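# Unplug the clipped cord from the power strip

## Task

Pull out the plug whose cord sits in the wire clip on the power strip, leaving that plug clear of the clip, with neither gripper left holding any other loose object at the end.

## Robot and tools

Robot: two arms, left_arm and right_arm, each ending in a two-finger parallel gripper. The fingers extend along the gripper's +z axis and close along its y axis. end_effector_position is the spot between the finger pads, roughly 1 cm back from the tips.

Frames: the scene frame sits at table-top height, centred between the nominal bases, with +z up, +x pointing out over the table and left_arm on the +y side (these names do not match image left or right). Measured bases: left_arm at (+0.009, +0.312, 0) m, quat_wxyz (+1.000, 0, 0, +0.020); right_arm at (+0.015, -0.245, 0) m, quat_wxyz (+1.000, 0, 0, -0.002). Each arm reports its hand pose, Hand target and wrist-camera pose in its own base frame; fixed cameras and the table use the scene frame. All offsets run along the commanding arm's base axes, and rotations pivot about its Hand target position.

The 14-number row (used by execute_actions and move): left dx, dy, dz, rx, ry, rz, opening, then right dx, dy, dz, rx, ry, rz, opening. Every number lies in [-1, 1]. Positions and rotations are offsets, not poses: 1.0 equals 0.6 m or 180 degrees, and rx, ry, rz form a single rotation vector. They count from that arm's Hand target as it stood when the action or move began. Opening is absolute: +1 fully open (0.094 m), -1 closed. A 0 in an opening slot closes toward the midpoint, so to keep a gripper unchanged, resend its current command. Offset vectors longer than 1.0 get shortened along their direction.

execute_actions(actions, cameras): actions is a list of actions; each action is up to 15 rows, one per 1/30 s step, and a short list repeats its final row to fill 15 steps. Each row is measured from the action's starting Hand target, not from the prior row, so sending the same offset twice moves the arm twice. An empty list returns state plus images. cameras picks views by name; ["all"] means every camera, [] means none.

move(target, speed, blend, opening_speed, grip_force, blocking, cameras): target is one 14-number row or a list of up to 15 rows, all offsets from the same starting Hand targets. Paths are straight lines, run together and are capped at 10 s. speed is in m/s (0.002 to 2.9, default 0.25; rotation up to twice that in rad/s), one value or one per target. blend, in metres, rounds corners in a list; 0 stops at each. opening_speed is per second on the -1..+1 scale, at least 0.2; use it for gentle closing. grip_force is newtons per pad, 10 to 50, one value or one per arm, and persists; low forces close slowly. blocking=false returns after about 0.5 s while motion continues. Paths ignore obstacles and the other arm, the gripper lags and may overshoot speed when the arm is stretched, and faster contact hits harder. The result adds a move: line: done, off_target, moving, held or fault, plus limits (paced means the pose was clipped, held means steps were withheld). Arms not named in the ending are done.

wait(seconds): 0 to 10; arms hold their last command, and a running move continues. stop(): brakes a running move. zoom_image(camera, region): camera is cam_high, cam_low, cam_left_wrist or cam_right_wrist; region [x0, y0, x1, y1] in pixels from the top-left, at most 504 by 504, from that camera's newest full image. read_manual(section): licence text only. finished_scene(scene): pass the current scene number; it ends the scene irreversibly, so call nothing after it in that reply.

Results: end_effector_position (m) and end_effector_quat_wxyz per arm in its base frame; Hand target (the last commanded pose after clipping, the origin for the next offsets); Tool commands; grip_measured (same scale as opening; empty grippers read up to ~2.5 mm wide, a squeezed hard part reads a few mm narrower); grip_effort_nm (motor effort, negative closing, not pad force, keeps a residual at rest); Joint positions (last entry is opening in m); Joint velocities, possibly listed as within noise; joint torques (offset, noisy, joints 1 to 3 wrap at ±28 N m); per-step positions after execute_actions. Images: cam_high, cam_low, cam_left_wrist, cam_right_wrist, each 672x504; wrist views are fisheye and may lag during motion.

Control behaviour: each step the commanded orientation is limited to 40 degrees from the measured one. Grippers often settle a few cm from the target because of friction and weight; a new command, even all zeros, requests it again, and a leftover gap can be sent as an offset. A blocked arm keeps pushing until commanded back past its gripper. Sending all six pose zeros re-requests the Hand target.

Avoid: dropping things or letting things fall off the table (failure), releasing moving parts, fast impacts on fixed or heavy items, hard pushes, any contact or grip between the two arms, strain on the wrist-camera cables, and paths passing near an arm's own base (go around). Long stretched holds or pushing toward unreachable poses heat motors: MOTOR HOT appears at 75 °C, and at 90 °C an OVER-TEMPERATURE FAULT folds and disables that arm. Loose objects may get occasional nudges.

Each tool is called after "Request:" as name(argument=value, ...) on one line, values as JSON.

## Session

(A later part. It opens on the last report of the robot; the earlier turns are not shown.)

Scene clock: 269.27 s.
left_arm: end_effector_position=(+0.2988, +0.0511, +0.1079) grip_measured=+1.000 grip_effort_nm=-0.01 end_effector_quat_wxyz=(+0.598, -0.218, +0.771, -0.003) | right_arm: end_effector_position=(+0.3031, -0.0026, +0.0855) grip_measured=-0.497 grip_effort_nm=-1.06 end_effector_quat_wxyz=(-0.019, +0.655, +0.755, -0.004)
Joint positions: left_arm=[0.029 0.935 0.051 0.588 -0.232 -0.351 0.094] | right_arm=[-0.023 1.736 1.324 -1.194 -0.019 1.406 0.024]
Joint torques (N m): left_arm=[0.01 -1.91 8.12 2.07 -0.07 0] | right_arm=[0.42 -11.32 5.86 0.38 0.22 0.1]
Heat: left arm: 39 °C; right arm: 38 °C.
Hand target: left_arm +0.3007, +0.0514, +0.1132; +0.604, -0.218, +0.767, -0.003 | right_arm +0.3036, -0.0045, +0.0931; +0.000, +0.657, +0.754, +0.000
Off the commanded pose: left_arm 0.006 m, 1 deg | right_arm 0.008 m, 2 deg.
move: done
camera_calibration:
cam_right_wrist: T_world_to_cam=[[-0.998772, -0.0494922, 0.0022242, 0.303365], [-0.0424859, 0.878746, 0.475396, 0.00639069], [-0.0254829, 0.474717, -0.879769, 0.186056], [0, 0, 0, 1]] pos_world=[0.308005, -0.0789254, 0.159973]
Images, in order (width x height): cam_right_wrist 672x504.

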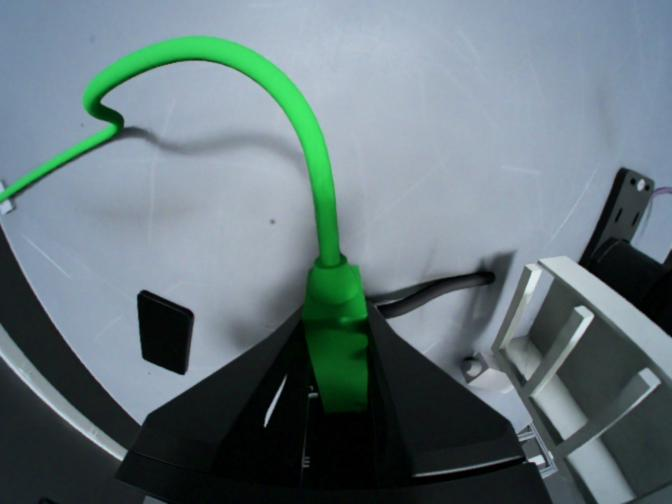

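Request:
move(target=[0, 0, 0, 0, 0, 0, 1, 0.0252, -0.2152, 0, -0.0606, -0.0074, 0, -0.7], speed=0.07, cameras=["cam_right_wrist", "cam_low"])

Request:
zoom_image(camera="cam_low", region=[130, 150, 290, 290])

Scene clock: 274.70 s.
left_arm: end_effector_position=(+0.2988, +0.0511, +0.1079) grip_measured=+1.000 grip_effort_nm=-0.01 end_effector_quat_wxyz=(+0.598, -0.218, +0.771, -0.003) | right_arm: end_effector_position=(+0.3159, -0.1214, +0.0924) grip_measured=-0.497 grip_effort_nm=-1.06 end_effector_quat_wxyz=(+0.063, +0.648, +0.757, -0.044)
Joint positions: left_arm=[0.029 0.935 0.051 0.588 -0.232 -0.351 0.094] | right_arm=[-0.3 1.754 1.364 -1.099 0.131 1.111 0.024]
Joint torques (N m): left_arm=[0.01 -1.91 8.12 2.07 -0.07 0.01] | right_arm=[-0.76 -6.71 9.59 0.47 0.55 0.06]
Heat: left arm: 39 °C; right arm: 38 °C.
Hand target: left_arm +0.3007, +0.0514, +0.1132; +0.604, -0.218, +0.767, -0.003 | right_arm +0.3186, -0.1336, +0.0930; +0.071, +0.653, +0.751, -0.064
Off the commanded pose: left_arm 0.006 m, 1 deg | right_arm 0.013 m, 3 deg.
move: off_target (right_arm)
camera_calibration:
cam_right_wrist: T_world_to_cam=[[-0.995767, -0.0695101, -0.0601404, 0.312573], [-0.0850539, 0.944878, 0.316182, 0.144169], [0.0348475, 0.319958, -0.946791, 0.217248], [0, 0, 0, 1]] pos_world=[0.315942, -0.184005, 0.178903]
Images, in order (width x height): cam_low 672x504, cam_right_wrist 672x504.

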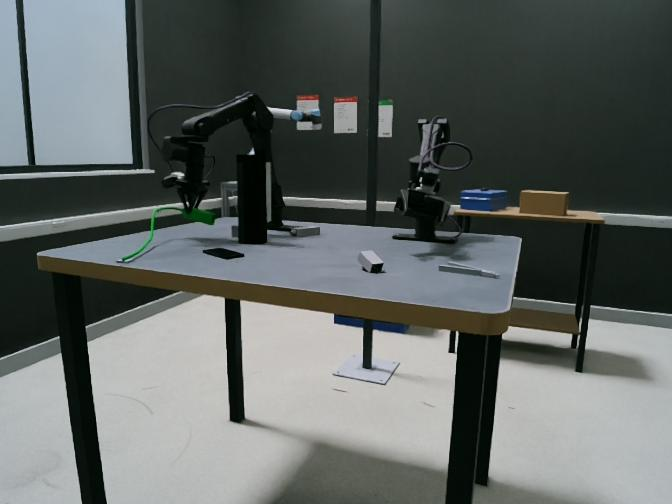

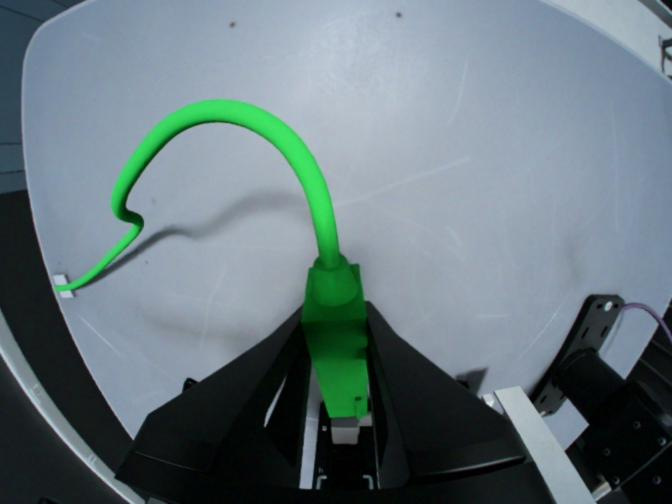

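Scaled by 3.150.

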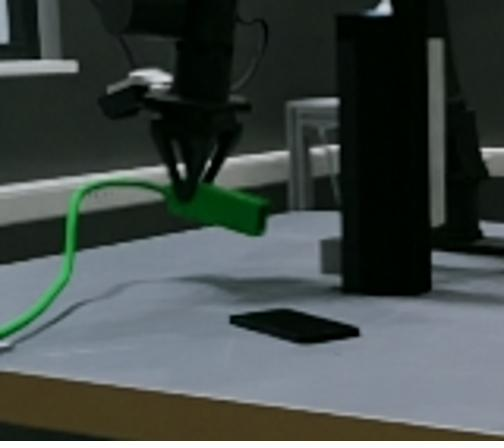

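Request:
move(target=[[0, 0, 0, 0, 0, 0, 1, 0, 0, -0.08, 0.093, 0.0115, 0, -0.7], [0, 0, 0, 0, 0, 0, 1, 0, 0, -0.115, 0.093, 0.0115, 0, -0.7], [0, 0, 0, 0, 0, 0, 1, 0, 0, -0.115, 0.093, 0.0115, 0, -0.2], [0, 0, 0, 0, 0, 0, 1, 0, 0, 0.0683, 0.093, 0.0115, 0, -0.1]], speed=[0.2, 0.05, 0.05, 0.12], blend=[0.003, 0, 0, 0], opening_speed=0.6, cameras=["cam_right_wrist", "cam_low"])

Request:
zoom_image(camera="cam_low", region=[130, 150, 290, 290])

Scene clock: 288.23 s.
left_arm: end_effector_position=(+0.2988, +0.0511, +0.1079) grip_measured=+1.000 grip_effort_nm=-0.01 end_effector_quat_wxyz=(+0.598, -0.218, +0.771, -0.003) | right_arm: end_effector_position=(+0.3180, -0.1304, +0.1180) grip_measured=-0.102 grip_effort_nm=0.08 end_effector_quat_wxyz=(-0.058, +0.653, +0.754, +0.028)
Joint positions: left_arm=[0.029 0.935 0.051 0.588 -0.232 -0.351 0.094] | right_arm=[-0.437 1.94 1.708 -1.435 -0.086 0.986 0.042]
Joint torques (N m): left_arm=[0.01 -1.89 8.12 2.07 -0.07 0] | right_arm=[-0.59 -13.23 8.5 0.06 -0.02 -0.01]
Heat: left arm: 39 °C; right arm: 37 °C.
Hand target: left_arm +0.3007, +0.0514, +0.1132; +0.604, -0.218, +0.767, -0.003 | right_arm +0.3187, -0.1336, +0.1340; -0.038, +0.656, +0.753, +0.034
Off the commanded pose: left_arm 0.006 m, 1 deg | right_arm 0.016 m, 2 deg.
move: off_target (right_arm); target 3's new opening was sent with right_arm's hand 0.012 m and 2 deg from that target; target 4's new opening was sent with right_arm's hand 0.016 m and 2 deg from that target
camera_calibration:
cam_right_wrist: T_world_to_cam=[[-0.998663, -0.0498546, 0.0136881, 0.310347], [-0.0335979, 0.827071, 0.561092, 0.0841833], [-0.0392941, 0.559882, -0.82764, 0.285122], [0, 0, 0, 1]] pos_world=[0.323964, -0.213788, 0.184495]
Images, in order (width x height): cam_low 672x504, cam_right_wrist 672x504.

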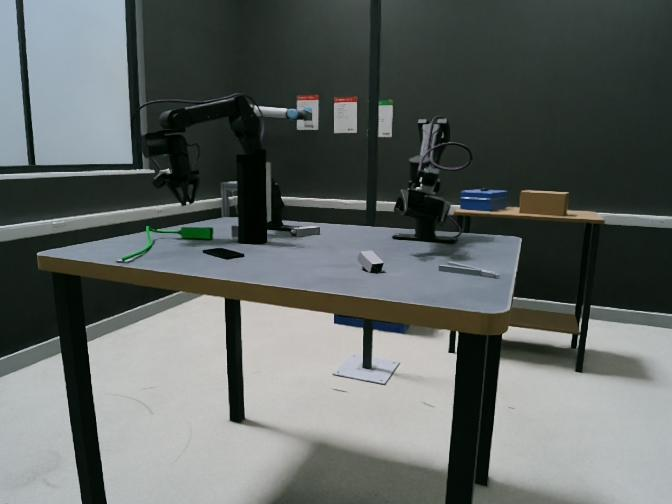

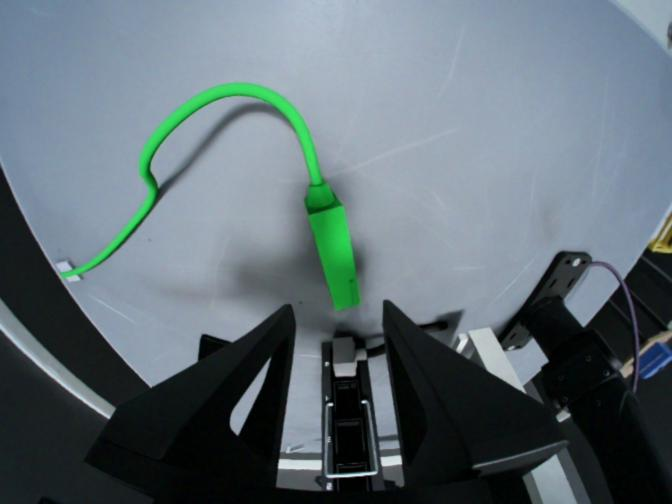

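Scaled by 3.150.

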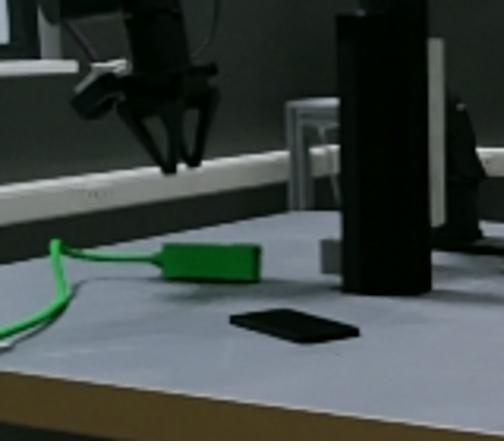

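Request:
finished_scene(scene=2)

The scene is finished: the task was done.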